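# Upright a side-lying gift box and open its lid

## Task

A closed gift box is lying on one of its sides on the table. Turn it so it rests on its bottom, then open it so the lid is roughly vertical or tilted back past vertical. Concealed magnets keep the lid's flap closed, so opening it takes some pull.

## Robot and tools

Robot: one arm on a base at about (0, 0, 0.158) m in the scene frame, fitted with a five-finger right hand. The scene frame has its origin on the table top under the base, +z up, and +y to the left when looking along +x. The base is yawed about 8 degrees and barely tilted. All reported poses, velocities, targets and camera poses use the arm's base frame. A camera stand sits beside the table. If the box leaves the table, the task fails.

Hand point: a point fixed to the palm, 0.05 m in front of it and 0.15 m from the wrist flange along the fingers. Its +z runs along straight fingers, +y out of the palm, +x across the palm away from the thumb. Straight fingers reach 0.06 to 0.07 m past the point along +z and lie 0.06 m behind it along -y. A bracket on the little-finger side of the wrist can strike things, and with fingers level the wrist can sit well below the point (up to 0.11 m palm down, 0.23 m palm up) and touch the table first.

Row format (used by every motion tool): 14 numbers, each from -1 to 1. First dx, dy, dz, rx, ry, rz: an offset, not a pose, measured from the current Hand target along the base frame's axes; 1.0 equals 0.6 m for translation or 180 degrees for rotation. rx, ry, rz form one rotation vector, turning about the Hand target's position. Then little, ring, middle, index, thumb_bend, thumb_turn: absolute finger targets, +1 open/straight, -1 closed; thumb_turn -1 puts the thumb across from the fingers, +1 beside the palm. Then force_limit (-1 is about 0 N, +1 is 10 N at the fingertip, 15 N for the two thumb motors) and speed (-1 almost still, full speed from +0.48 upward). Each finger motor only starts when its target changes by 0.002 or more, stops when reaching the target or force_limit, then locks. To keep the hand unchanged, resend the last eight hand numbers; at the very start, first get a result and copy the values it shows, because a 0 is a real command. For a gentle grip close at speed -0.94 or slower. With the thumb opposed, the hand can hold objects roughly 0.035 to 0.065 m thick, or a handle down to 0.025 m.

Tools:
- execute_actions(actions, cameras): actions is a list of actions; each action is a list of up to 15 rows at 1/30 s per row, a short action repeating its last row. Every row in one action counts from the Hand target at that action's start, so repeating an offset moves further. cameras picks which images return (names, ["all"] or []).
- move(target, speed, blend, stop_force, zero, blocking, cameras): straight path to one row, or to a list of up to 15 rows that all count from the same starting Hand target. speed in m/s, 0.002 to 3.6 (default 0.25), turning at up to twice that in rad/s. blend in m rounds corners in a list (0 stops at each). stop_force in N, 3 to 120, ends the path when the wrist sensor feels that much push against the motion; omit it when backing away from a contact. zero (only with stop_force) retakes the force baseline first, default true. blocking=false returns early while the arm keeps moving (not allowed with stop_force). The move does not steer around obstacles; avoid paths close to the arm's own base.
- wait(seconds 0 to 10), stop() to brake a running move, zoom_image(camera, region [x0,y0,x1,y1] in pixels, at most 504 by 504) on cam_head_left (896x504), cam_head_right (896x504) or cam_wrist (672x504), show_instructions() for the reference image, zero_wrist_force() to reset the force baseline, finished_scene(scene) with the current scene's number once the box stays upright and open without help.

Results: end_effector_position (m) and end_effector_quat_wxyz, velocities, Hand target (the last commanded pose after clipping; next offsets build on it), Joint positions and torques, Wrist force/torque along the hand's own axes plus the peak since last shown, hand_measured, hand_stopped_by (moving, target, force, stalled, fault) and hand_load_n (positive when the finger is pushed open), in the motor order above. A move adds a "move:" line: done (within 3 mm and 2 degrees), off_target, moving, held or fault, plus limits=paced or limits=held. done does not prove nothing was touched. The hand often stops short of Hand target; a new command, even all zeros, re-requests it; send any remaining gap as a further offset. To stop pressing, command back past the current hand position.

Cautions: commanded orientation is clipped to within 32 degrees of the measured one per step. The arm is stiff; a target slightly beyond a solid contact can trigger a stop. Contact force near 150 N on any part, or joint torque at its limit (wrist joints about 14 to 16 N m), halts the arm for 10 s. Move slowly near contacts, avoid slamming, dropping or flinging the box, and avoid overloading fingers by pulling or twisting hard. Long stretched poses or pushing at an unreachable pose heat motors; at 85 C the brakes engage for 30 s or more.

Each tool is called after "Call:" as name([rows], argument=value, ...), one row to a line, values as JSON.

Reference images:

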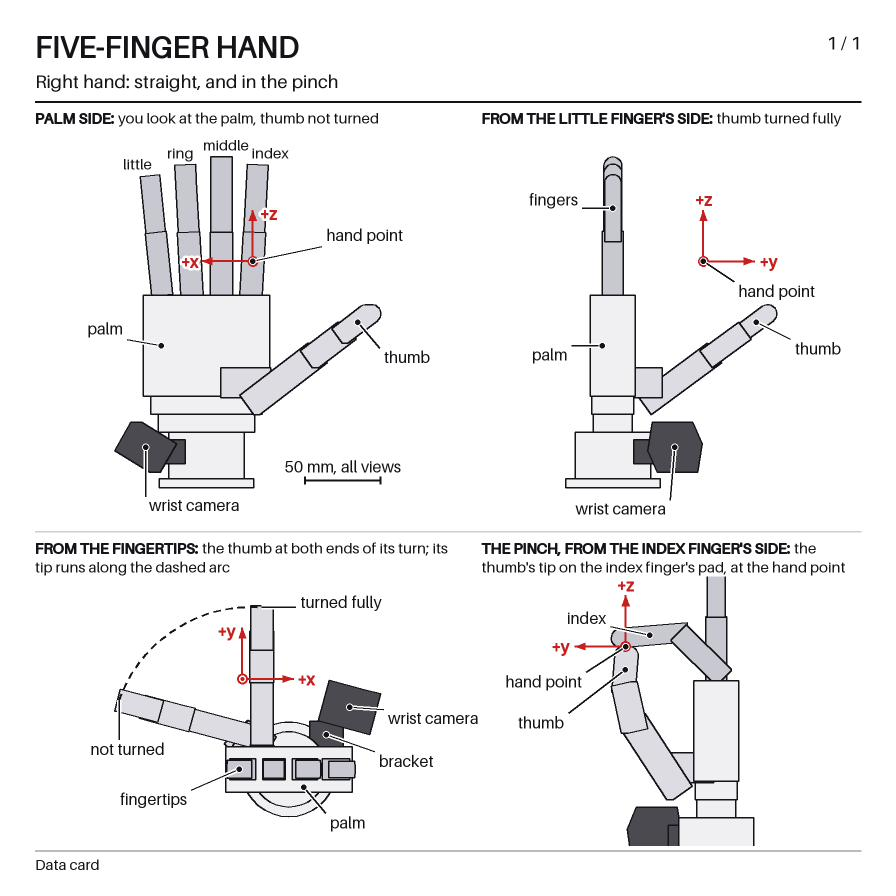

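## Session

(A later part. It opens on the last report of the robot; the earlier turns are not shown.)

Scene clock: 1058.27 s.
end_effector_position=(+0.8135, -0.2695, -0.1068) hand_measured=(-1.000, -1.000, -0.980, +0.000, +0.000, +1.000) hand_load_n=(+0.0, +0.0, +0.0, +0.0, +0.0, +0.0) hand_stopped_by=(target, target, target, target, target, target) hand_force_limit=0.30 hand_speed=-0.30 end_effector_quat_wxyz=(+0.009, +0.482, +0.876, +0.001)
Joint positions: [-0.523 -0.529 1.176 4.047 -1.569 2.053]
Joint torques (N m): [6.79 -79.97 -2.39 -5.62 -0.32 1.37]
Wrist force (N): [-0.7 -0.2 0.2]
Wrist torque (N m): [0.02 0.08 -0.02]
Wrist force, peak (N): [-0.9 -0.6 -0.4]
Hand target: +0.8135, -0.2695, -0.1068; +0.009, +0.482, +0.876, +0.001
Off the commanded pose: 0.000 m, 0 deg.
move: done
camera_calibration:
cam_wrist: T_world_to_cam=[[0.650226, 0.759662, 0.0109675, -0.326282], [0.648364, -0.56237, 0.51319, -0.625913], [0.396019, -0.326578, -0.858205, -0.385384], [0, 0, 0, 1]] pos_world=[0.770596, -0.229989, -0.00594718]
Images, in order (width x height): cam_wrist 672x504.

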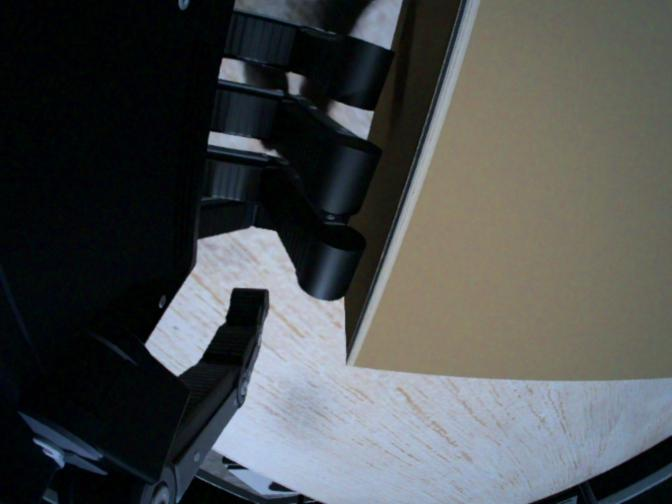

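Call:
execute_actions(actions=[], cameras=["all"])

Scene clock: 1081.00 s.
end_effector_position=(+0.8135, -0.2695, -0.1068) hand_measured=(-1.000, -1.000, -0.980, +0.000, +0.000, +1.000) hand_load_n=(+0.0, +0.0, +0.0, +0.0, +0.0, +0.0) hand_stopped_by=(target, target, target, target, target, target) hand_force_limit=0.30 hand_speed=-0.30 end_effector_quat_wxyz=(+0.009, +0.482, +0.876, +0.001)
Joint positions: [-0.523 -0.529 1.176 4.047 -1.569 2.053]
Joint velocities: within noise
Joint torques (N m): [6.72 -80.46 -2.56 -5.57 -0.18 1.44]
Motor temperatures (°C): [29 31 27 37 37 35]
Wrist force (N): [-0.6 -0.4 0.0]
Wrist torque (N m): [0.01 0.08 -0.02]
Wrist force, peak (N): [-1.1 -0.3 0.2]
Hand target: +0.8135, -0.2695, -0.1068; +0.009, +0.482, +0.876, +0.001
Off the commanded pose: 0.000 m, 0 deg.
camera_calibration:
cam_wrist: T_world_to_cam=[[0.650226, 0.759662, 0.0109675, -0.326282], [0.648364, -0.56237, 0.51319, -0.625913], [0.396019, -0.326578, -0.858205, -0.385384], [0, 0, 0, 1]] pos_world=[0.770596, -0.229989, -0.00594718]

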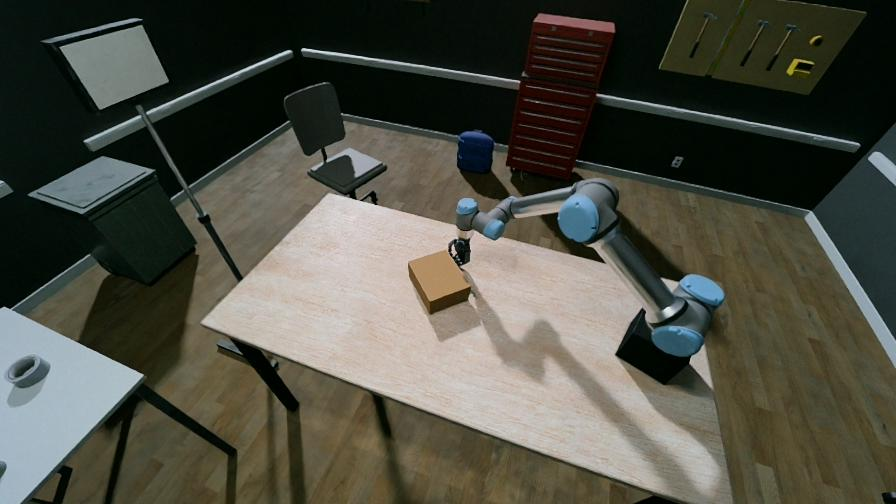

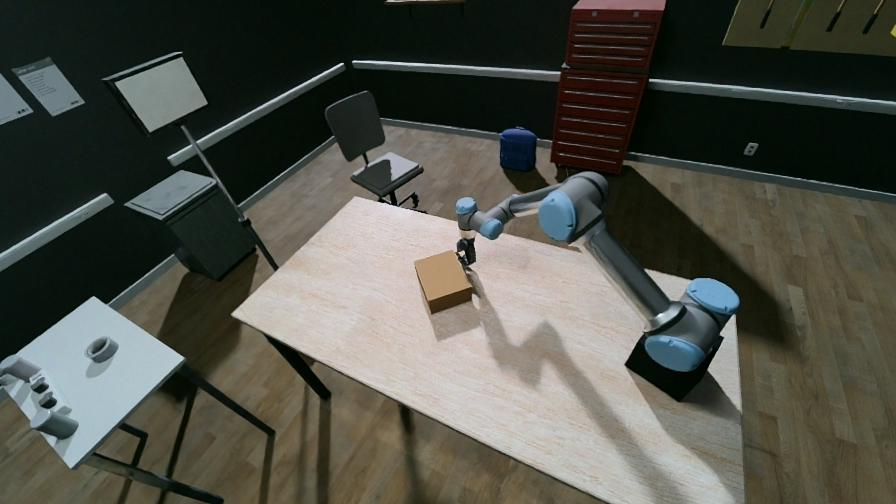

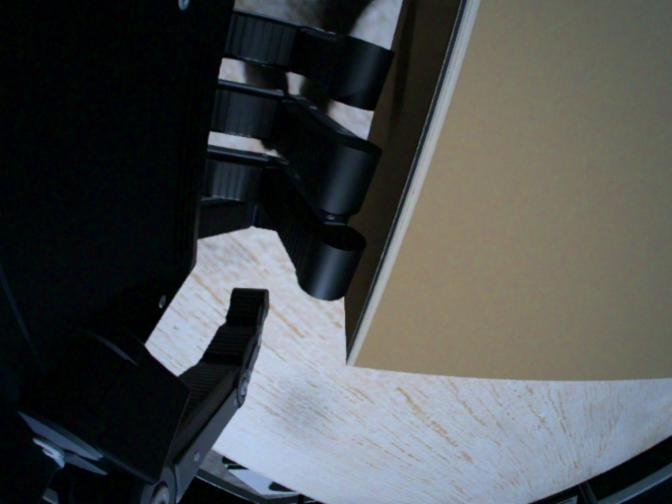

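Call:
move([
  [0.01204,-0.0190,0,0,0,0,-1,-1,-0.98,0,0,1,0.3,-0.3],
  [0.0240,-0.01142,0,0,0,0,-1,-1,-0.98,0,0,1,0.3,-0.3],
  [0.0191,-0.00368,0,0,0,0,-1,-1,-0.98,0,0,1,0.3,-0.3],
], speed=0.04, cameras=["cam_wrist"])

Scene clock: 1213.63 s.
end_effector_position=(+0.8250, -0.2718, -0.1069) hand_measured=(-1.000, -1.000, -0.980, +0.000, +0.000, +1.000) hand_load_n=(+0.0, +0.0, -0.5, +0.0, +0.0, +0.0) hand_stopped_by=(target, target, target, target, target, target) hand_force_limit=0.30 hand_speed=-0.30 end_effector_quat_wxyz=(+0.009, +0.482, +0.876, +0.001)
Joint positions: [-0.518 -0.504 1.123 4.075 -1.569 2.058]
Joint torques (N m): [8.27 -81.35 -2.9 -5.65 -0.47 1.32]
Wrist force (N): [-1.3 -1.8 0.2]
Wrist torque (N m): [-0.11 0.09 -0.05]
Wrist force, peak (N): [-1.6 -1.9 0.1]
Hand target: +0.8250, -0.2718, -0.1068; +0.009, +0.482, +0.876, +0.001
Off the commanded pose: 0.000 m, 0 deg.
move: done
camera_calibration:
cam_wrist: T_world_to_cam=[[0.650226, 0.759661, 0.0109678, -0.332013], [0.648363, -0.562371, 0.51319, -0.634663], [0.396019, -0.326578, -0.858205, -0.390689], [0, 0, 0, 1]] pos_world=[0.782096, -0.232289, -0.00594718]
Images, in order (width x height): cam_wrist 672x504.

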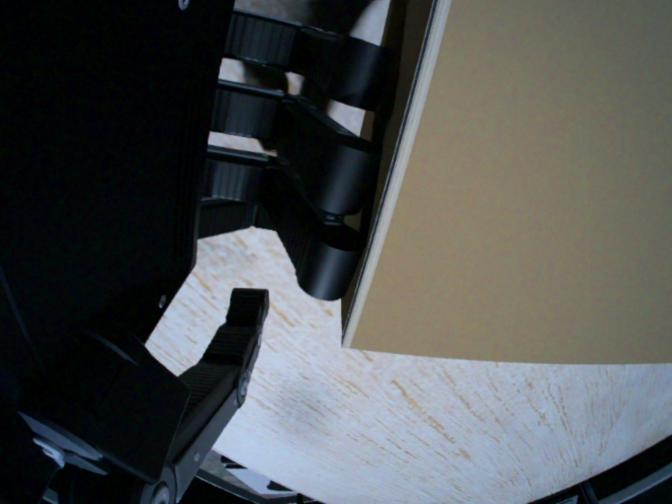

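Call:
zoom_image(camera="cam_wrist", region=[240, 160, 460, 380])

Call:
zoom_image(camera="cam_head_right", region=[400, 190, 520, 330])

Scaled by 2.291 from the camera's 672x504 image, which has a finer 960x720 frame.

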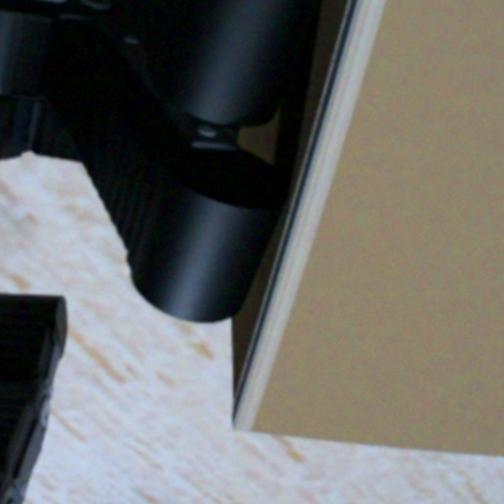

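This scene's latest camera images include none from cam_head_right. They are from: cam_wrist. cam_head_right's image comes with the result of a call that names it in "cameras".

Call:
move([
  [-0.0169,-0.0107,0,0,0,0,-1,-1,-1,-0.3,0,1,0.3,-0.3],
  [-0.0062,-0.0276,0,0,0,0,-1,-1,-1,-0.3,0,1,0.3,-0.3],
  [0.01633,-0.01332,0,0,0,0,-1,-1,-1,-0.3,0,1,0.3,-0.3],
], speed=0.05, cameras=["cam_wrist"])

Scene clock: 1271.47 s.
end_effector_position=(+0.8347, -0.2798, -0.1068) hand_measured=(-1.000, -1.000, -1.000, -0.300, +0.000, +1.000) hand_load_n=(+0.0, +0.0, +0.0, +2.0, +0.0, +0.0) hand_stopped_by=(target, target, target, target, target, target) hand_force_limit=0.30 hand_speed=-0.30 end_effector_quat_wxyz=(+0.009, +0.482, +0.876, +0.001)
Joint positions: [-0.521 -0.478 1.066 4.106 -1.569 2.055]
Joint torques (N m): [5.64 -33.7 -35.11 0.87 -0.52 0.9]
Wrist force (N): [-0.2 0.2 1.8]
Wrist torque (N m): [0.05 0.06 -0.02]
Wrist force, peak (N): [-1.4 -1.4 1.7]
Hand target: +0.8348, -0.2797, -0.1068; +0.009, +0.482, +0.876, +0.001
Off the commanded pose: 0.000 m, 0 deg.
move: done
camera_calibration:
cam_wrist: T_world_to_cam=[[0.650177, 0.759704, 0.0109271, -0.332194], [0.648413, -0.562313, 0.513191, -0.645476], [0.396017, -0.326579, -0.858205, -0.397142], [0, 0, 0, 1]] pos_world=[0.791796, -0.240289, -0.00594729]
Images, in order (width x height): cam_wrist 672x504.

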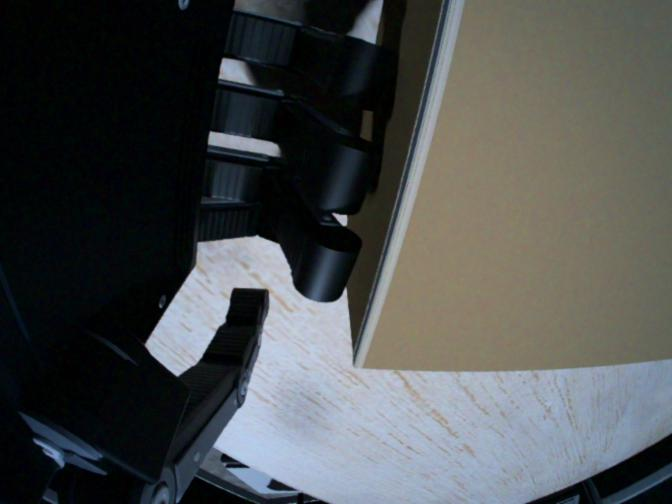

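Call:
zoom_image(camera="cam_wrist", region=[260, 160, 480, 380])

Scaled by 2.291 from the camera's 672x504 image, which has a finer 960x720 frame.

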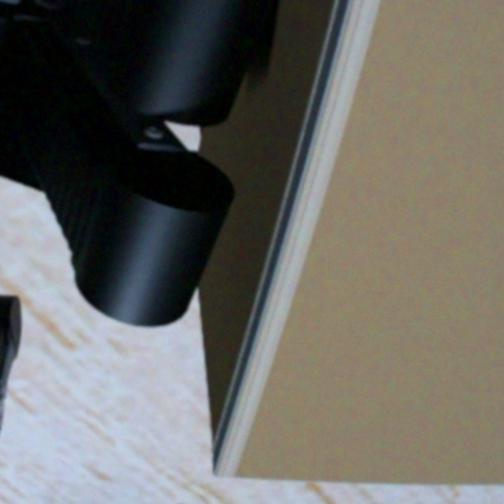

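Call:
move([
  [0,0,-0.0167,0,0,0,-1,-1,-1,-0.3,0,1,0.3,-0.3],
  [-0.02815,-0.01783,-0.0167,0,0,0,-1,-1,-1,-0.3,0,1,0.3,-0.3],
  [-0.0121,-0.04317,-0.0167,0,0,0,-1,-1,-1,-0.3,0,1,0.3,-0.3],
], speed=0.06, cameras=["cam_wrist"])

Scene clock: 1333.33 s.
end_effector_position=(+0.8275, -0.3056, -0.1169) hand_measured=(-1.000, -1.000, -1.000, -0.300, +0.000, +1.000) hand_load_n=(+0.5, +0.0, +0.0, +0.0, +0.0, +0.0) hand_stopped_by=(target, target, target, target, target, target) hand_force_limit=0.30 hand_speed=-0.30 end_effector_quat_wxyz=(+0.009, +0.482, +0.876, +0.001)
Joint positions: [-0.553 -0.457 1.051 4.099 -1.569 2.023]
Joint torques (N m): [-5.39 -33.35 -35 1.09 0.26 -1.36]
Wrist force (N): [-0.7 -0.5 0.1]
Wrist torque (N m): [-0.01 0.08 0.05]
Wrist force, peak (N): [-1.3 -0.8 1.5]
Hand target: +0.8275, -0.3057, -0.1169; +0.009, +0.482, +0.876, +0.001
Off the commanded pose: 0.000 m, 0 deg.
move: done
camera_calibration:
cam_wrist: T_world_to_cam=[[0.650241, 0.759648, 0.0110571, -0.307866], [0.648297, -0.562397, 0.513244, -0.650114], [0.396104, -0.326564, -0.858171, -0.411361], [0, 0, 0, 1]] pos_world=[0.784596, -0.266089, -0.0159469]
Images, in order (width x height): cam_wrist 672x504.

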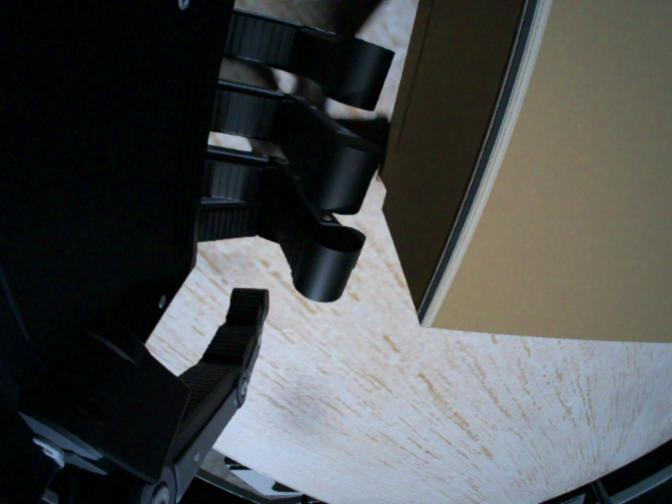

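Call:
zoom_image(camera="cam_wrist", region=[300, 60, 480, 340])

Scaled by 1.800 from the camera's 672x504 image, which has a finer 960x720 frame.

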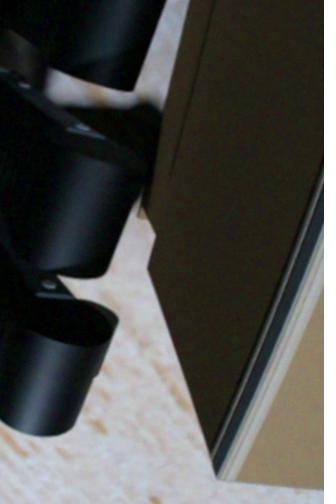

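Call:
move([
  [0.01619,0.01025,-0.005,0,0,0,-1,-1,-1,-0.3,0,1,0.3,-0.3],
  [0.00102,0.03418,-0.005,0,0,0,-1,-1,-1,-0.3,0,1,0.3,-0.3],
], speed=0.06, cameras=["cam_wrist"])

Scene clock: 1402.27 s.
end_effector_position=(+0.8282, -0.2852, -0.1199) hand_measured=(-1.000, -1.000, -1.000, -0.300, +0.000, +1.000) hand_load_n=(+0.0, +0.0, +0.0, +0.0, +0.0, +0.0) hand_stopped_by=(target, target, target, target, target, target) hand_force_limit=0.30 hand_speed=-0.30 end_effector_quat_wxyz=(+0.009, +0.482, +0.876, +0.001)
Joint positions: [-0.531 -0.468 1.084 4.077 -1.569 2.046]
Joint torques (N m): [6.53 -82.48 0.73 -5.73 0.09 1.3]
Wrist force (N): [-0.7 -0.5 0.2]
Wrist torque (N m): [-0.02 0.08 0.05]
Wrist force, peak (N): [-1.1 -1.0 -0.1]
Hand target: +0.8282, -0.2851, -0.1199; +0.009, +0.482, +0.876, +0.001
Off the commanded pose: 0.000 m, 0 deg.
move: done
camera_calibration:
cam_wrist: T_world_to_cam=[[0.650177, 0.759704, 0.0109274, -0.323724], [0.648413, -0.562313, 0.513191, -0.637626], [0.396017, -0.326579, -0.858205, -0.407488], [0, 0, 0, 1]] pos_world=[0.785296, -0.245689, -0.0189473]
Images, in order (width x height): cam_wrist 672x504.

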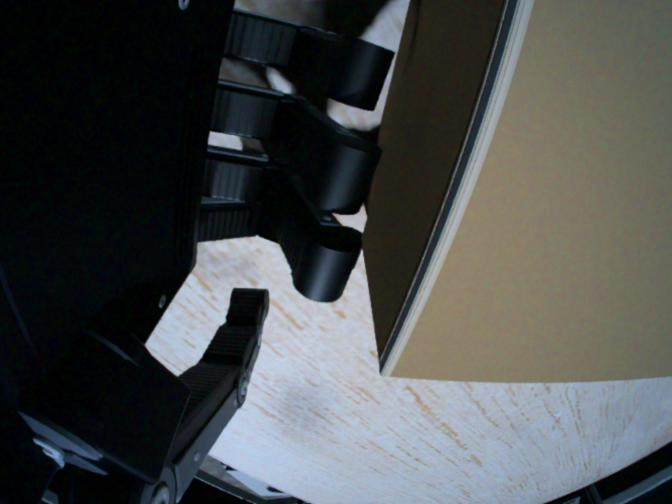

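Call:
zoom_image(camera="cam_wrist", region=[290, 190, 400, 310])

Scaled by 4.200 from the camera's 672x504 image, which has a finer 960x720 frame.

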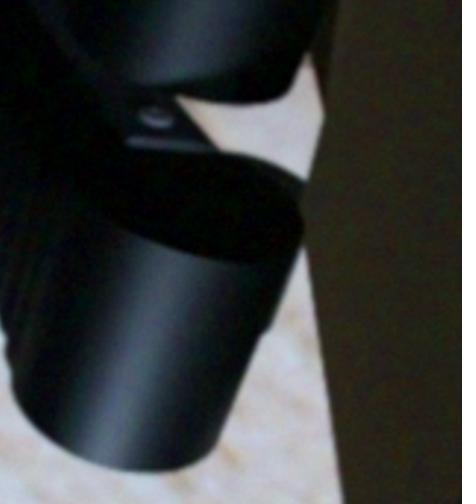

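Call:
move([
  [-0.01117,-0.00967,0,0,0,0.0383,-1,-1,-1,-0.3,0,1,0.3,-0.3],
  [0.012,0.00917,0,0,0,0.0383,-1,-1,-1,-0.3,0,1,0.3,-0.3],
], speed=0.06, cameras=["cam_wrist"])

Scene clock: 1476.73 s.
end_effector_position=(+0.8353, -0.2797, -0.1199) hand_measured=(-1.000, -1.000, -1.000, -0.300, +0.000, +1.000) hand_load_n=(+0.0, +0.0, -0.5, +0.0, +0.0, +0.0) hand_stopped_by=(target, target, target, target, target, target) hand_force_limit=0.30 hand_speed=-0.30 end_effector_quat_wxyz=(+0.009, +0.428, +0.904, +0.001)
Joint positions: [-0.529 -0.448 1.042 4.101 -1.567 1.927]
Joint torques (N m): [5.81 -34.15 -33.14 1.1 -0.48 0.87]
Wrist force (N): [-0.4 -1.2 -0.1]
Wrist torque (N m): [-0.06 0.08 0.04]
Wrist force, peak (N): [-1.4 -1.7 0.0]
Hand target: +0.8354, -0.2796, -0.1199; +0.009, +0.428, +0.904, +0.001
Off the commanded pose: 0.000 m, 0 deg.
move: done
camera_calibration:
cam_wrist: T_world_to_cam=[[0.554332, 0.832223, 0.0109953, -0.232211], [0.711179, -0.480486, 0.513183, -0.668634], [0.432366, -0.276654, -0.858209, -0.424876], [0, 0, 0, 1]] pos_world=[0.787942, -0.245561, -0.0189471]
Images, in order (width x height): cam_wrist 672x504.

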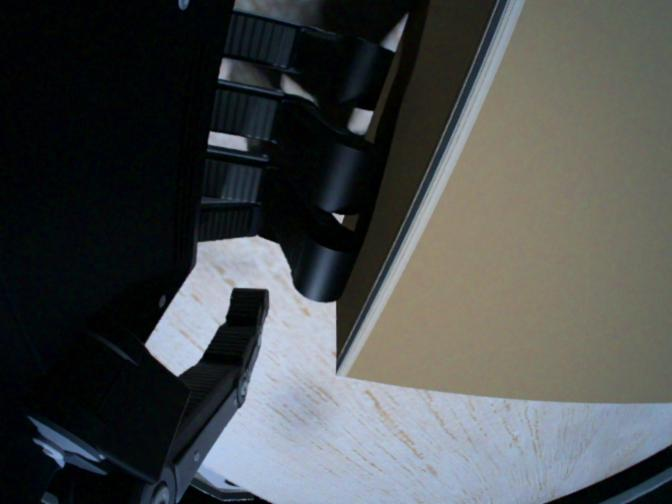

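Call:
move(target=[-0.0063,0.00775,0,0,0,0,-1,-1,-1,-0.3,0,1,0.3,-0.3], speed=0.03, cameras=["cam_wrist"])

Scene clock: 1484.27 s.
end_effector_position=(+0.8316, -0.2750, -0.1199) hand_measured=(-1.000, -1.000, -1.000, -0.300, +0.000, +1.000) hand_load_n=(+0.0, +0.0, +0.0, +0.0, +0.0, +0.0) hand_stopped_by=(target, target, target, target, target, target) hand_force_limit=0.30 hand_speed=-0.30 end_effector_quat_wxyz=(+0.009, +0.428, +0.904, +0.001)
Joint positions: [-0.526 -0.46 1.067 4.087 -1.567 1.93]
Joint torques (N m): [5.77 -82.04 -2.98 -5.55 -0.38 1.27]
Wrist force (N): [-0.6 -0.3 0.2]
Wrist torque (N m): [0.02 0.07 0.07]
Wrist force, peak (N): [-0.2 -1.4 -0.2]
Hand target: +0.8316, -0.2750, -0.1199; +0.009, +0.428, +0.904, +0.001
Off the commanded pose: 0.000 m, 0 deg.
move: done
camera_calibration:
cam_wrist: T_world_to_cam=[[0.554332, 0.832223, 0.0109955, -0.233988], [0.711179, -0.480487, 0.513183, -0.663792], [0.432366, -0.276654, -0.858209, -0.422003], [0, 0, 0, 1]] pos_world=[0.784242, -0.240961, -0.0189471]
Images, in order (width x height): cam_wrist 672x504.

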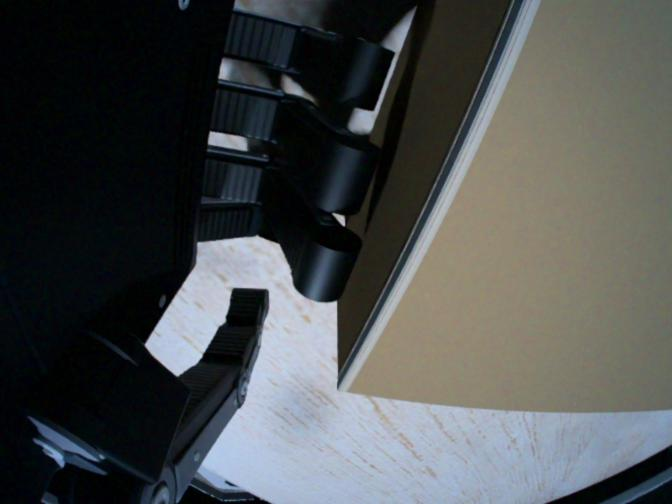

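Call:
move([
  [-0.00316,0.00388,0,0,0,0,-1,-1,-1,-0.3,0,1,0.3,-0.3],
  [-0.00316,0.00388,0.015,0,0,0,-1,-1,-1,-0.3,0,1,0.3,-0.3],
], speed=0.03, cameras=["cam_wrist"])

Scene clock: 1500.13 s.
end_effector_position=(+0.8297, -0.2727, -0.1110) hand_measured=(-1.000, -1.000, -1.000, -0.300, +0.000, +1.000) hand_load_n=(+0.0, +0.0, +0.0, +2.0, +0.0, +0.0) hand_stopped_by=(target, target, target, target, target, target) hand_force_limit=0.30 hand_speed=-0.30 end_effector_quat_wxyz=(+0.009, +0.428, +0.904, +0.001)
Joint positions: [-0.525 -0.479 1.081 4.092 -1.567 1.931]
Joint torques (N m): [5.91 -83.32 -2.8 1.1 -0.41 1.35]
Wrist force (N): [-0.2 -0.1 1.3]
Wrist torque (N m): [0.04 0.06 -0.02]
Wrist force, peak (N): [-0.4 -0.2 1.8]
Hand target: +0.8297, -0.2727, -0.1109; +0.009, +0.428, +0.904, +0.001
Off the commanded pose: 0.000 m, 0 deg.
move: done
camera_calibration:
cam_wrist: T_world_to_cam=[[0.554332, 0.832223, 0.0109953, -0.235029], [0.711179, -0.480486, 0.513183, -0.665804], [0.432366, -0.276654, -0.858209, -0.412966], [0, 0, 0, 1]] pos_world=[0.782342, -0.238561, -0.0101471]
Images, in order (width x height): cam_wrist 672x504.

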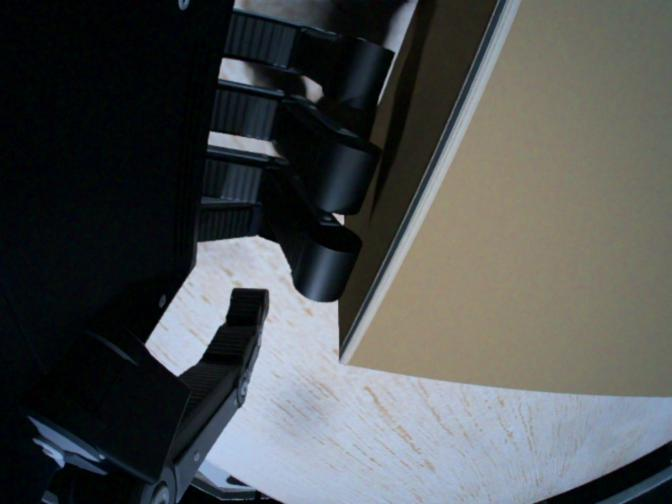

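Call:
execute_actions([
  [[-0.0012,-0.0010,0.008,0,0,0,-1,-1,-1,-0.3,0,1,0.3,-0.3],[-0.0054,-0.0044,0.035,0,0,0,-1,-1,-1,-0.3,0,1,0.3,-0.3],[-0.0105,-0.0086,0.068,0,0,0,-1,-1,-1,-0.3,0,1,0.3,-0.3],[-0.0136,-0.0111,0.088,0,0,0,-1,-1,-1,-0.3,0,1,0.3,-0.3],[-0.0147,-0.0120,0.095,0,0,0,-1,-1,-1,-0.3,0,1,0.3,-0.3]],
], cameras=["all"])

Scene clock: 1526.30 s.
end_effector_position=(+0.8209, -0.2798, -0.0540) hand_measured=(-1.000, -1.000, -1.000, -0.300, +0.000, +1.000) hand_load_n=(+0.0, +0.0, +0.5, +1.5, +0.0, +0.0) hand_stopped_by=(target, target, target, target, target, target) hand_force_limit=0.30 hand_speed=-0.30 end_effector_quat_wxyz=(+0.009, +0.428, +0.904, +0.001)
Joint positions: [-0.538 -0.573 1.107 4.16 -1.567 1.918]
Joint torques (N m): [-8.38 -81.31 -4.95 1.16 0.94 -0.75]
Wrist force (N): [-0.2 -0.1 1.2]
Wrist torque (N m): [0.04 0.05 -0.01]
Wrist force, peak (N): [-0.6 -0.6 5.0]
Hand target: +0.8209, -0.2799, -0.0539; +0.009, +0.428, +0.904, +0.001
Off the commanded pose: 0.000 m, 0 deg.
camera_calibration:
cam_wrist: T_world_to_cam=[[0.554332, 0.832223, 0.0109955, -0.224787], [0.711179, -0.480487, 0.513183, -0.692308], [0.432366, -0.276654, -0.858209, -0.362149], [0, 0, 0, 1]] pos_world=[0.773542, -0.245761, 0.0469529]

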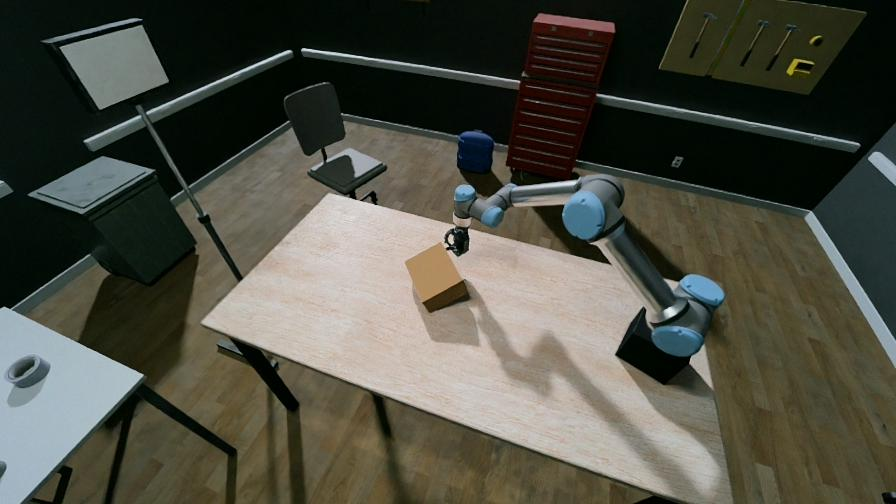

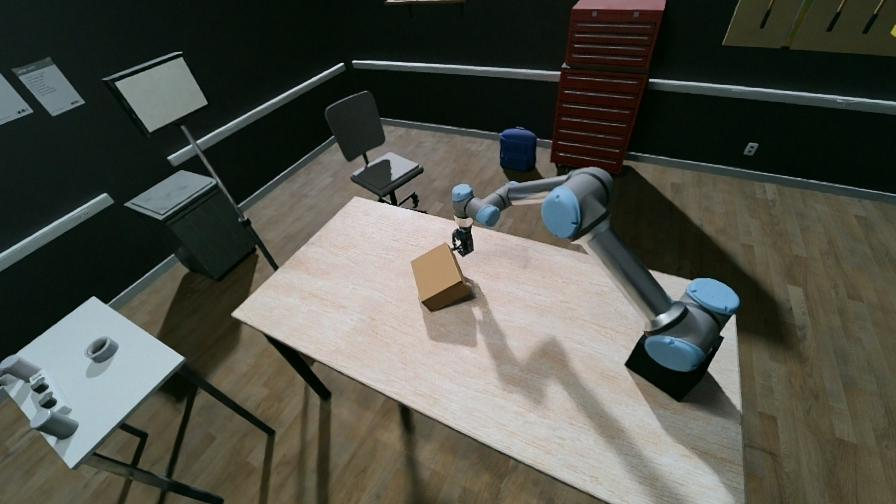

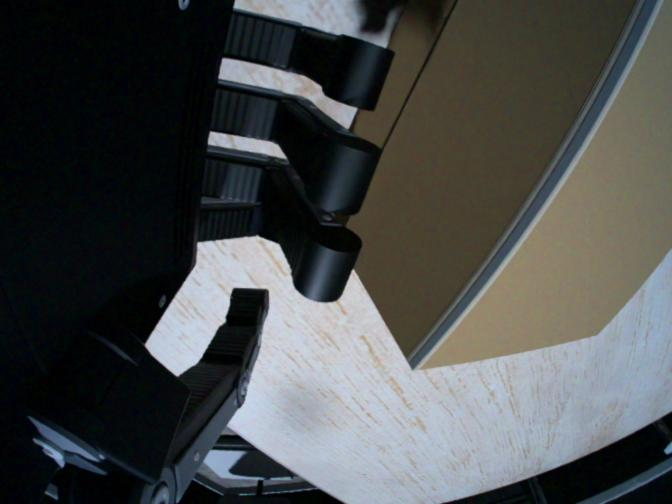

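Call:
move([
  [0.0147,0.012,-0.0952,0,0,0,-1,-1,-1,-0.3,0,1,0.3,-0.3],
  [0.0147,0.012,-0.1102,0,0,0,-1,-1,-1,-0.3,0,1,0.3,-0.3],
  [-0.0177,-0.0143,-0.1052,0,0,0,-0.3,-0.3,-0.3,-0.3,0,1,0.3,-0.3],
  [-0.0858,0.0905,-0.1052,0,0,0,-0.3,-0.3,-0.3,-0.3,0,1,0.3,-0.3],
], speed=[0.06,0.06,0.08,0.1], cameras=["cam_wrist","cam_head_right"])

Scene clock: 1726.93 s.
end_effector_position=(+0.7694, -0.2256, -0.1170) hand_measured=(-0.300, -0.300, -0.300, -0.300, +0.000, +1.000) hand_load_n=(+0.0, +0.0, +0.0, +0.0, +0.0, +0.0) hand_stopped_by=(target, target, target, target, target, target) hand_force_limit=0.30 hand_speed=-0.30 end_effector_quat_wxyz=(+0.009, +0.428, +0.904, +0.001)
Joint positions: [-0.51 -0.611 1.392 3.913 -1.567 1.946]
Joint torques (N m): [6.26 -74.64 -0.54 -5.59 0.7 1.4]
Wrist force (N): [-0.8 -0.6 0.0]
Wrist torque (N m): [-0.01 0.11 -0.04]
Wrist force, peak (N): [-1.6 -1.8 -0.2]
Hand target: +0.7694, -0.2256, -0.1170; +0.009, +0.428, +0.904, +0.001
Off the commanded pose: 0.000 m, 0 deg.
move: done
camera_calibration:
cam_wrist: T_world_to_cam=[[0.554332, 0.832223, 0.0109955, -0.240652], [0.711179, -0.480487, 0.513183, -0.597258], [0.432366, -0.276654, -0.858209, -0.37904], [0, 0, 0, 1]] pos_world=[0.722042, -0.191561, -0.0161471]
Images, in order (width x height): cam_head_right 896x504, cam_wrist 672x504.

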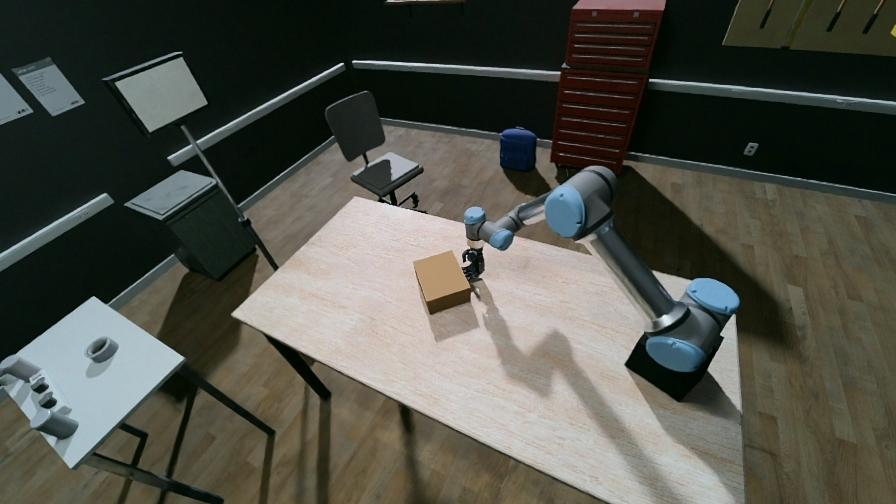

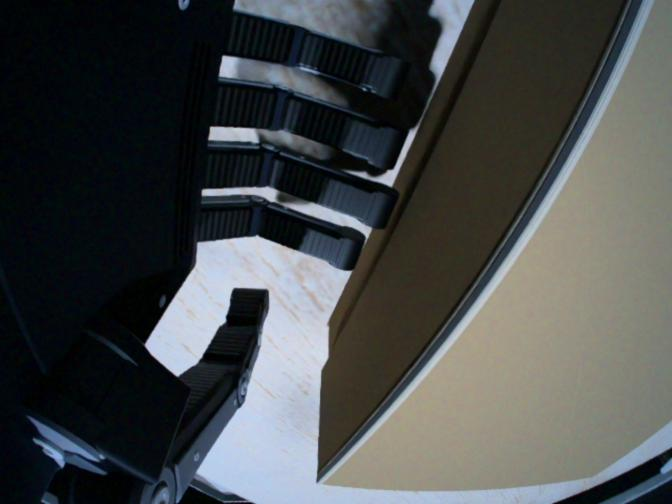

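Call:
move([
  [0,0,0,0,0,0,-0.3,-0.3,-1,-0.3,0,1,0.35,-0.3],
  [-0.019,0.02325,0,0,0,0,-0.3,-0.3,-1,-0.3,0,1,0.35,-0.3],
  [-0.0061,0.0338,0,0,0,0,-0.3,-0.3,-1,-0.3,0,1,0.35,-0.3],
], speed=[0.06,0.06,0.03], cameras=["cam_wrist"])

Scene clock: 1755.70 s.
end_effector_position=(+0.7657, -0.2053, -0.1170) hand_measured=(-0.300, -0.300, -1.000, -0.300, +0.000, +1.000) hand_load_n=(+0.0, +0.0, +0.0, +0.0, +0.0, +0.0) hand_stopped_by=(target, target, target, target, target, target) hand_force_limit=0.35 hand_speed=-0.30 end_effector_quat_wxyz=(+0.009, +0.428, +0.904, +0.001)
Joint positions: [-0.488 -0.628 1.43 3.892 -1.568 1.968]
Joint torques (N m): [7.33 -27.65 -32.76 0.71 -0.44 1.35]
Wrist force (N): [-0.7 -1.3 -0.3]
Wrist torque (N m): [-0.04 0.11 -0.05]
Wrist force, peak (N): [-0.7 -1.3 -0.3]
Hand target: +0.7657, -0.2053, -0.1170; +0.009, +0.428, +0.904, +0.001
Off the commanded pose: 0.000 m, 0 deg.
move: done
camera_calibration:
cam_wrist: T_world_to_cam=[[0.554332, 0.832223, 0.0109953, -0.255496], [0.711179, -0.480486, 0.513183, -0.584924], [0.432366, -0.276654, -0.858209, -0.371739], [0, 0, 0, 1]] pos_world=[0.718342, -0.171261, -0.0160471]
Images, in order (width x height): cam_wrist 672x504.

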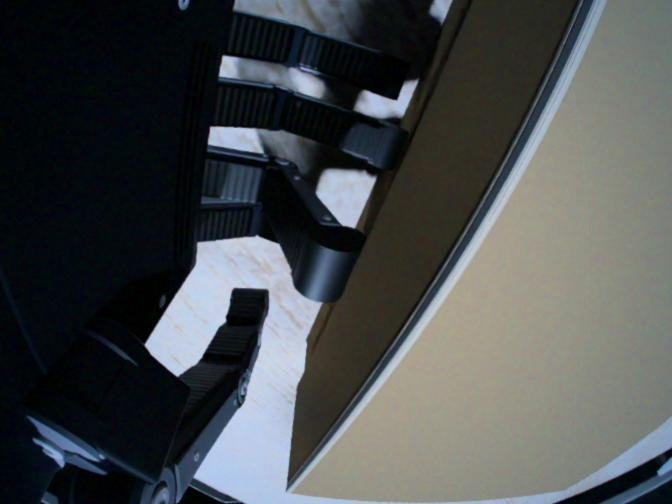

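Call:
move(target=[0.0,0.0,0.012,0,0,0,-0.3,-0.3,-1,-0.3,0,1,0.35,-0.3], speed=0.03, cameras=["cam_wrist"])

Scene clock: 1760.73 s.
end_effector_position=(+0.7657, -0.2053, -0.1099) hand_measured=(-0.300, -0.300, -1.000, -0.300, +0.000, +1.000) hand_load_n=(+0.0, +0.0, +0.0, +2.0, +0.0, +0.0) hand_stopped_by=(target, target, target, target, target, target) hand_force_limit=0.35 hand_speed=-0.30 end_effector_quat_wxyz=(+0.009, +0.428, +0.904, +0.001)
Joint positions: [-0.488 -0.64 1.431 3.903 -1.568 1.968]
Joint torques (N m): [6.45 -74.1 -1.71 0.79 -0.39 1.39]
Wrist force (N): [-1.0 -0.9 1.3]
Wrist torque (N m): [0.00 0.15 -0.05]
Wrist force, peak (N): [-0.6 -2.4 -0.6]
Hand target: +0.7657, -0.2053, -0.1098; +0.009, +0.428, +0.904, +0.001
Off the commanded pose: 0.000 m, 0 deg.
move: done
camera_calibration:
cam_wrist: T_world_to_cam=[[0.554332, 0.832223, 0.0109953, -0.255656], [0.711179, -0.480486, 0.513183, -0.588468], [0.432366, -0.276654, -0.858209, -0.365704], [0, 0, 0, 1]] pos_world=[0.718342, -0.171161, -0.00904712]
Images, in order (width x height): cam_wrist 672x504.

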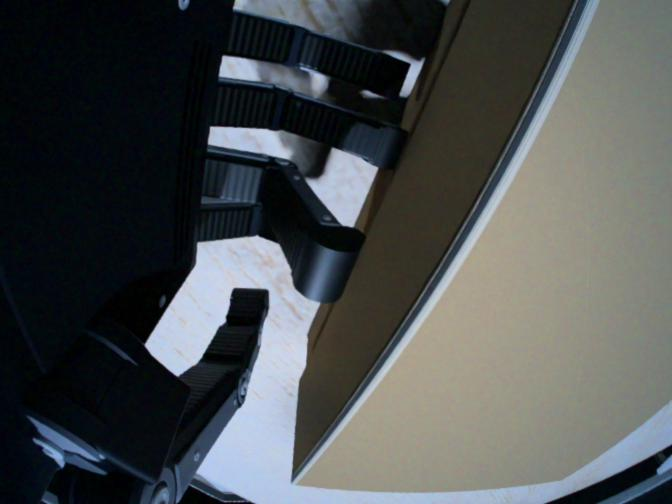

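Call:
execute_actions([
  [[0.0062,0.0051,0.02,0,0,0,-0.3,-0.3,-1,-0.3,0,1,0.35,-0.3],[0.0186,0.0152,0.06,0,0,0,-0.3,-0.3,-1,-0.3,0,1,0.35,-0.3],[0.0264,0.0215,0.085,0,0,0,-0.3,-0.3,-1,-0.3,0,1,0.35,-0.3],[0.0279,0.0228,0.09,0,0,0,-0.3,-0.3,-1,-0.3,0,1,0.35,-0.3]],
], cameras=["cam_head_right","cam_wrist"])

Scene clock: 1770.37 s.
end_effector_position=(+0.7824, -0.1916, -0.0558) hand_measured=(-0.300, -0.300, -1.000, -0.300, +0.000, +1.000) hand_load_n=(+0.0, +0.0, +0.0, +0.0, +0.0, +0.0) hand_stopped_by=(target, target, target, target, target, target) hand_force_limit=0.35 hand_speed=-0.30 end_effector_quat_wxyz=(+0.009, +0.428, +0.904, +0.001)
Joint positions: [-0.461 -0.705 1.384 4.014 -1.568 1.995]
Joint torques (N m): [6.32 -73.75 -32.86 1.23 -0.49 1.51]
Wrist force (N): [-0.5 -0.6 -0.1]
Wrist torque (N m): [-0.02 0.06 -0.02]
Wrist force, peak (N): [-0.2 -5.4 6.6]
Hand target: +0.7825, -0.1916, -0.0558; +0.009, +0.428, +0.904, +0.001
Off the commanded pose: 0.000 m, 0 deg.
camera_calibration:
cam_wrist: T_world_to_cam=[[0.554306, 0.83224, 0.0110428, -0.276807], [0.711127, -0.480451, 0.513289, -0.621534], [0.432485, -0.276666, -0.858145, -0.322824], [0, 0, 0, 1]] pos_world=[0.735042, -0.157561, 0.0450532]
Images, in order (width x height): cam_head_right 896x504, cam_wrist 672x504.

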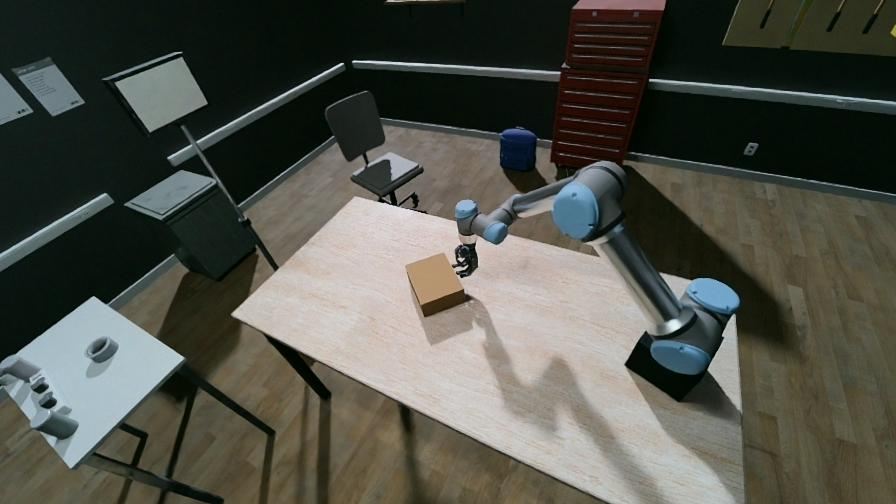

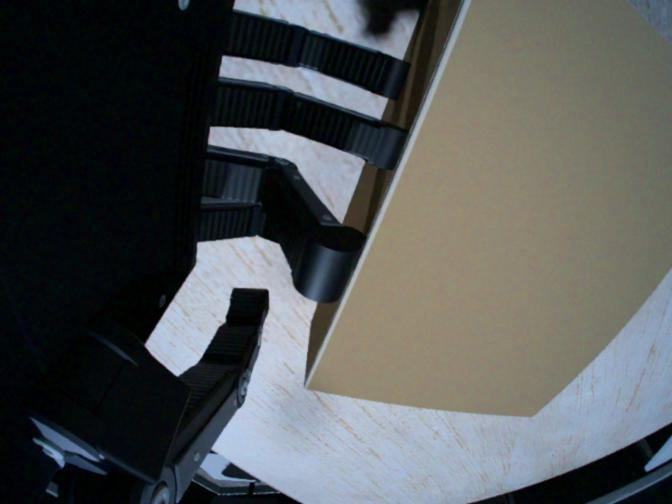

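Call:
move([
  [-0.0648,-0.0525,0,0,0,0,-0.3,-0.3,-1,-0.3,0,1,0.35,-0.3],
  [-0.1688,0.1087,-0.05,0.0730,-0.1187,-0.0831,-1,-1,0.1,0.15,0,1,0.35,-0.3],
], speed=[0.15,0.15], cameras=["all"])

Scene clock: 2095.37 s.
end_effector_position=(+0.6812, -0.1264, -0.0858) hand_measured=(-1.000, -1.000, +0.100, +0.150, +0.000, +1.000) hand_load_n=(+0.0, +0.0, +0.0, +0.0, +0.0, +0.0) hand_stopped_by=(target, target, target, target, target, target) hand_force_limit=0.35 hand_speed=-0.30 end_effector_quat_wxyz=(+0.127, +0.532, +0.817, +0.181)
Joint positions: [-0.548 -0.768 2.014 3.187 -1.217 2.227]
Joint torques (N m): [6.15 -22.13 3.27 -5.83 1.91 1.3]
Wrist force (N): [-0.6 -1.2 0.3]
Wrist torque (N m): [-0.11 0.08 -0.02]
Wrist force, peak (N): [-0.9 -1.2 0.1]
Hand target: +0.6812, -0.1264, -0.0858; +0.127, +0.532, +0.817, +0.181
Off the commanded pose: 0.000 m, 0 deg.
move: done
camera_calibration:
cam_wrist: T_world_to_cam=[[0.667049, 0.619446, 0.413923, -0.343799], [0.340885, -0.747791, 0.569742, -0.279546], [0.662452, -0.238945, -0.709973, -0.425838], [0, 0, 0, 1]] pos_world=[0.606721, -0.0978295, -0.000758267]

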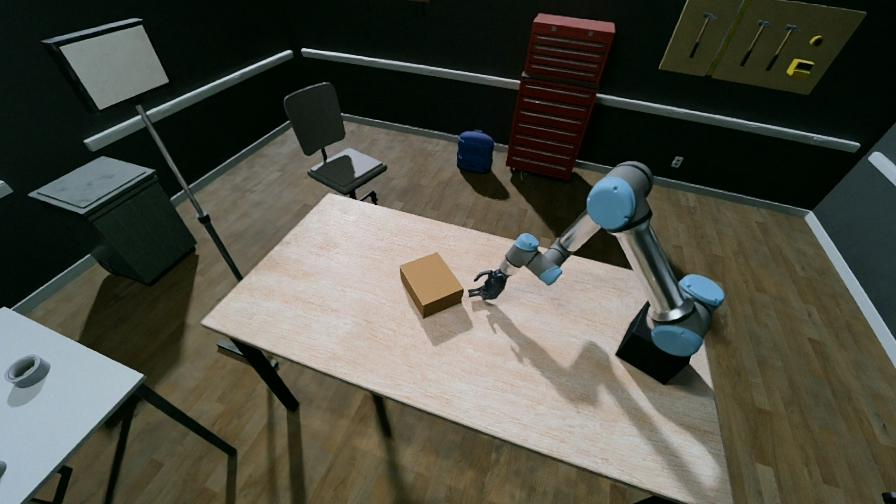

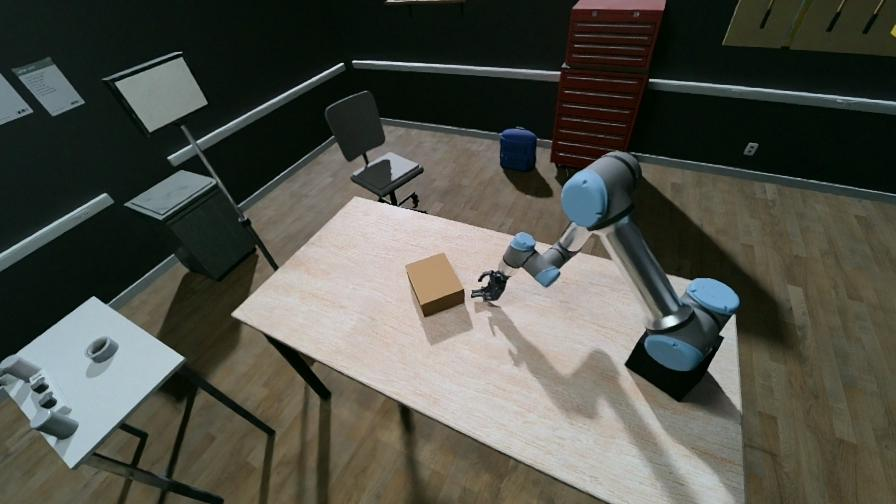

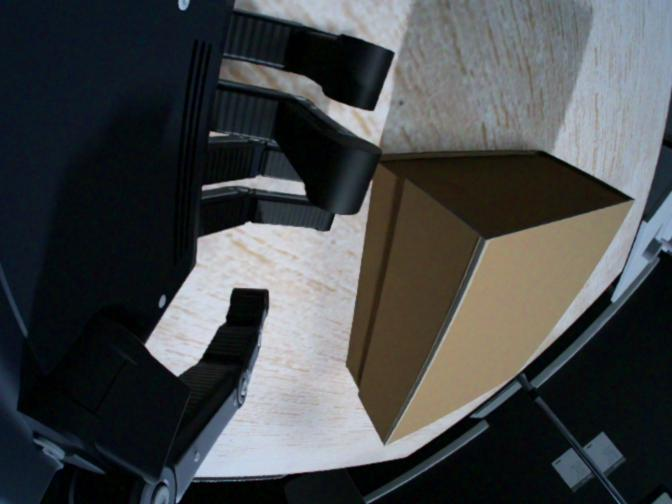

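Call:
zoom_image(camera="cam_wrist", region=[320, 110, 500, 260])

Scaled by 2.800 from the camera's 672x504 image, which has a finer 960x720 frame.

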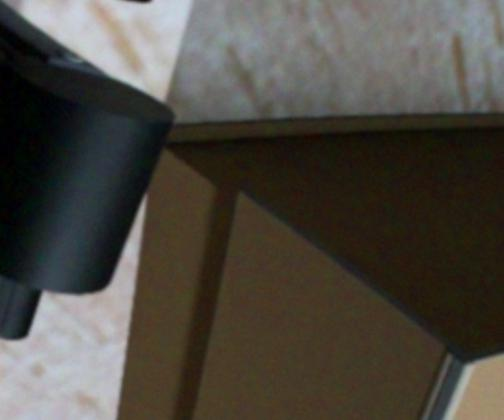

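Call:
move([
  [0,0,-0.0187,0,0,0,-1,-1,0.1,0.15,0,1,0.35,-0.3],
  [0.0503,0.0472,-0.0187,0,0,0,-1,-1,0.1,0.15,0,1,0.35,-0.3],
], speed=[0.06,0.04], cameras=["cam_wrist"])

Scene clock: 2132.63 s.
end_effector_position=(+0.7113, -0.0981, -0.0970) hand_measured=(-1.000, -1.000, +0.100, +0.150, +0.000, +1.000) hand_load_n=(+0.0, +0.0, -1.0, +0.0, +0.0, +0.5) hand_stopped_by=(target, target, target, target, target, target) hand_force_limit=0.35 hand_speed=-0.30 end_effector_quat_wxyz=(+0.127, +0.532, +0.817, +0.181)
Joint positions: [-0.475 -0.716 1.941 3.183 -1.238 2.301]
Joint torques (N m): [7.61 -22.45 -23.13 1.01 -0.4 1.28]
Wrist force (N): [-0.5 -2.6 -1.1]
Wrist torque (N m): [-0.17 0.14 -0.07]
Wrist force, peak (N): [-0.5 -2.6 -1.1]
Hand target: +0.7114, -0.0981, -0.0970; +0.127, +0.532, +0.817, +0.181
Off the commanded pose: 0.000 m, 0 deg.
move: done
camera_calibration:
cam_wrist: T_world_to_cam=[[0.667004, 0.619463, 0.41397, -0.376679], [0.340864, -0.747783, 0.569765, -0.262324], [0.662508, -0.238928, -0.709927, -0.447025], [0, 0, 0, 1]] pos_world=[0.636821, -0.0696295, -0.0119581]
Images, in order (width x height): cam_wrist 672x504.

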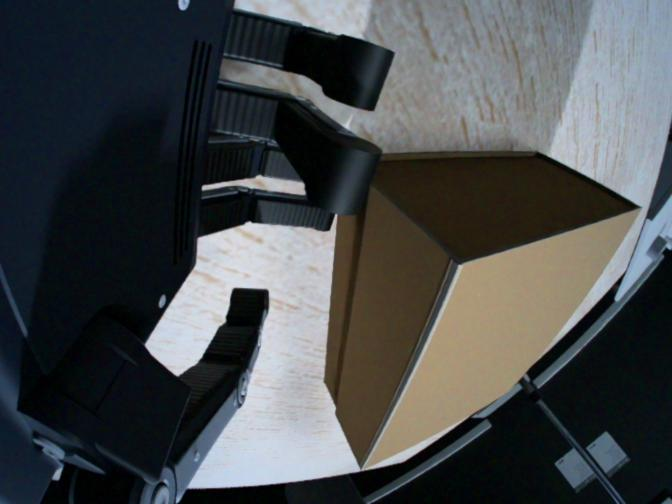

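Call:
move([
  [-0.0391,-0.0311,0,0,0,0,-1,-1,0.1,0.15,0,1,0.35,-0.3],
  [-0.0347,-0.001,0,0,0,0,-1,-1,0.1,0.15,0,1,0.35,-0.3],
  [0.0045,0.0302,0,0,0,0,-1,-1,0.1,0.15,0,1,0.35,-0.3],
], speed=[0.06,0.06,0.04], blend=[0.005,0.005,0], cameras=["cam_wrist"])

Scene clock: 2176.47 s.
end_effector_position=(+0.7140, -0.0800, -0.0970) hand_measured=(-1.000, -1.000, +0.100, +0.150, +0.000, +1.000) hand_load_n=(+0.5, +0.0, +0.0, +0.0, +0.0, +0.0) hand_stopped_by=(target, target, target, target, target, target) hand_force_limit=0.35 hand_speed=-0.30 end_effector_quat_wxyz=(+0.127, +0.532, +0.817, +0.181)
Joint positions: [-0.443 -0.714 1.943 3.169 -1.248 2.333]
Joint torques (N m): [6.68 -23.03 -20.91 0.91 -0.24 1.78]
Wrist force (N): [-0.4 -2.1 -0.7]
Wrist torque (N m): [-0.09 0.11 -0.03]
Wrist force, peak (N): [-2.5 -2.7 -0.7]
Hand target: +0.7141, -0.0799, -0.0970; +0.127, +0.532, +0.817, +0.181
Off the commanded pose: 0.000 m, 0 deg.
move: done
camera_calibration:
cam_wrist: T_world_to_cam=[[0.667049, 0.619446, 0.413923, -0.389784], [0.340885, -0.747791, 0.569742, -0.249649], [0.662452, -0.238945, -0.709973, -0.444431], [0, 0, 0, 1]] pos_world=[0.639521, -0.0514295, -0.0119583]
Images, in order (width x height): cam_wrist 672x504.

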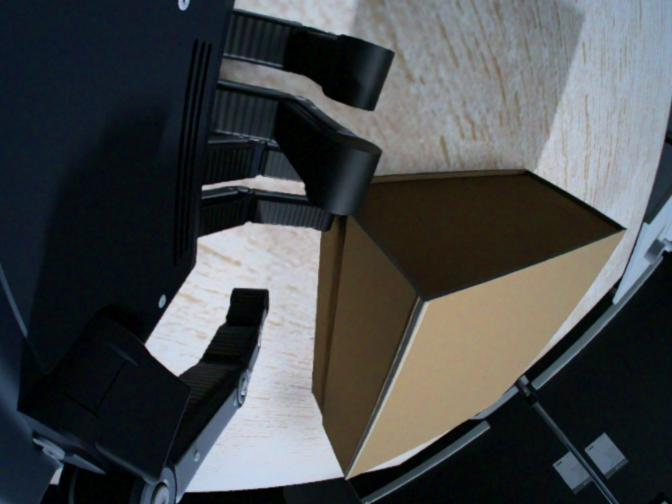

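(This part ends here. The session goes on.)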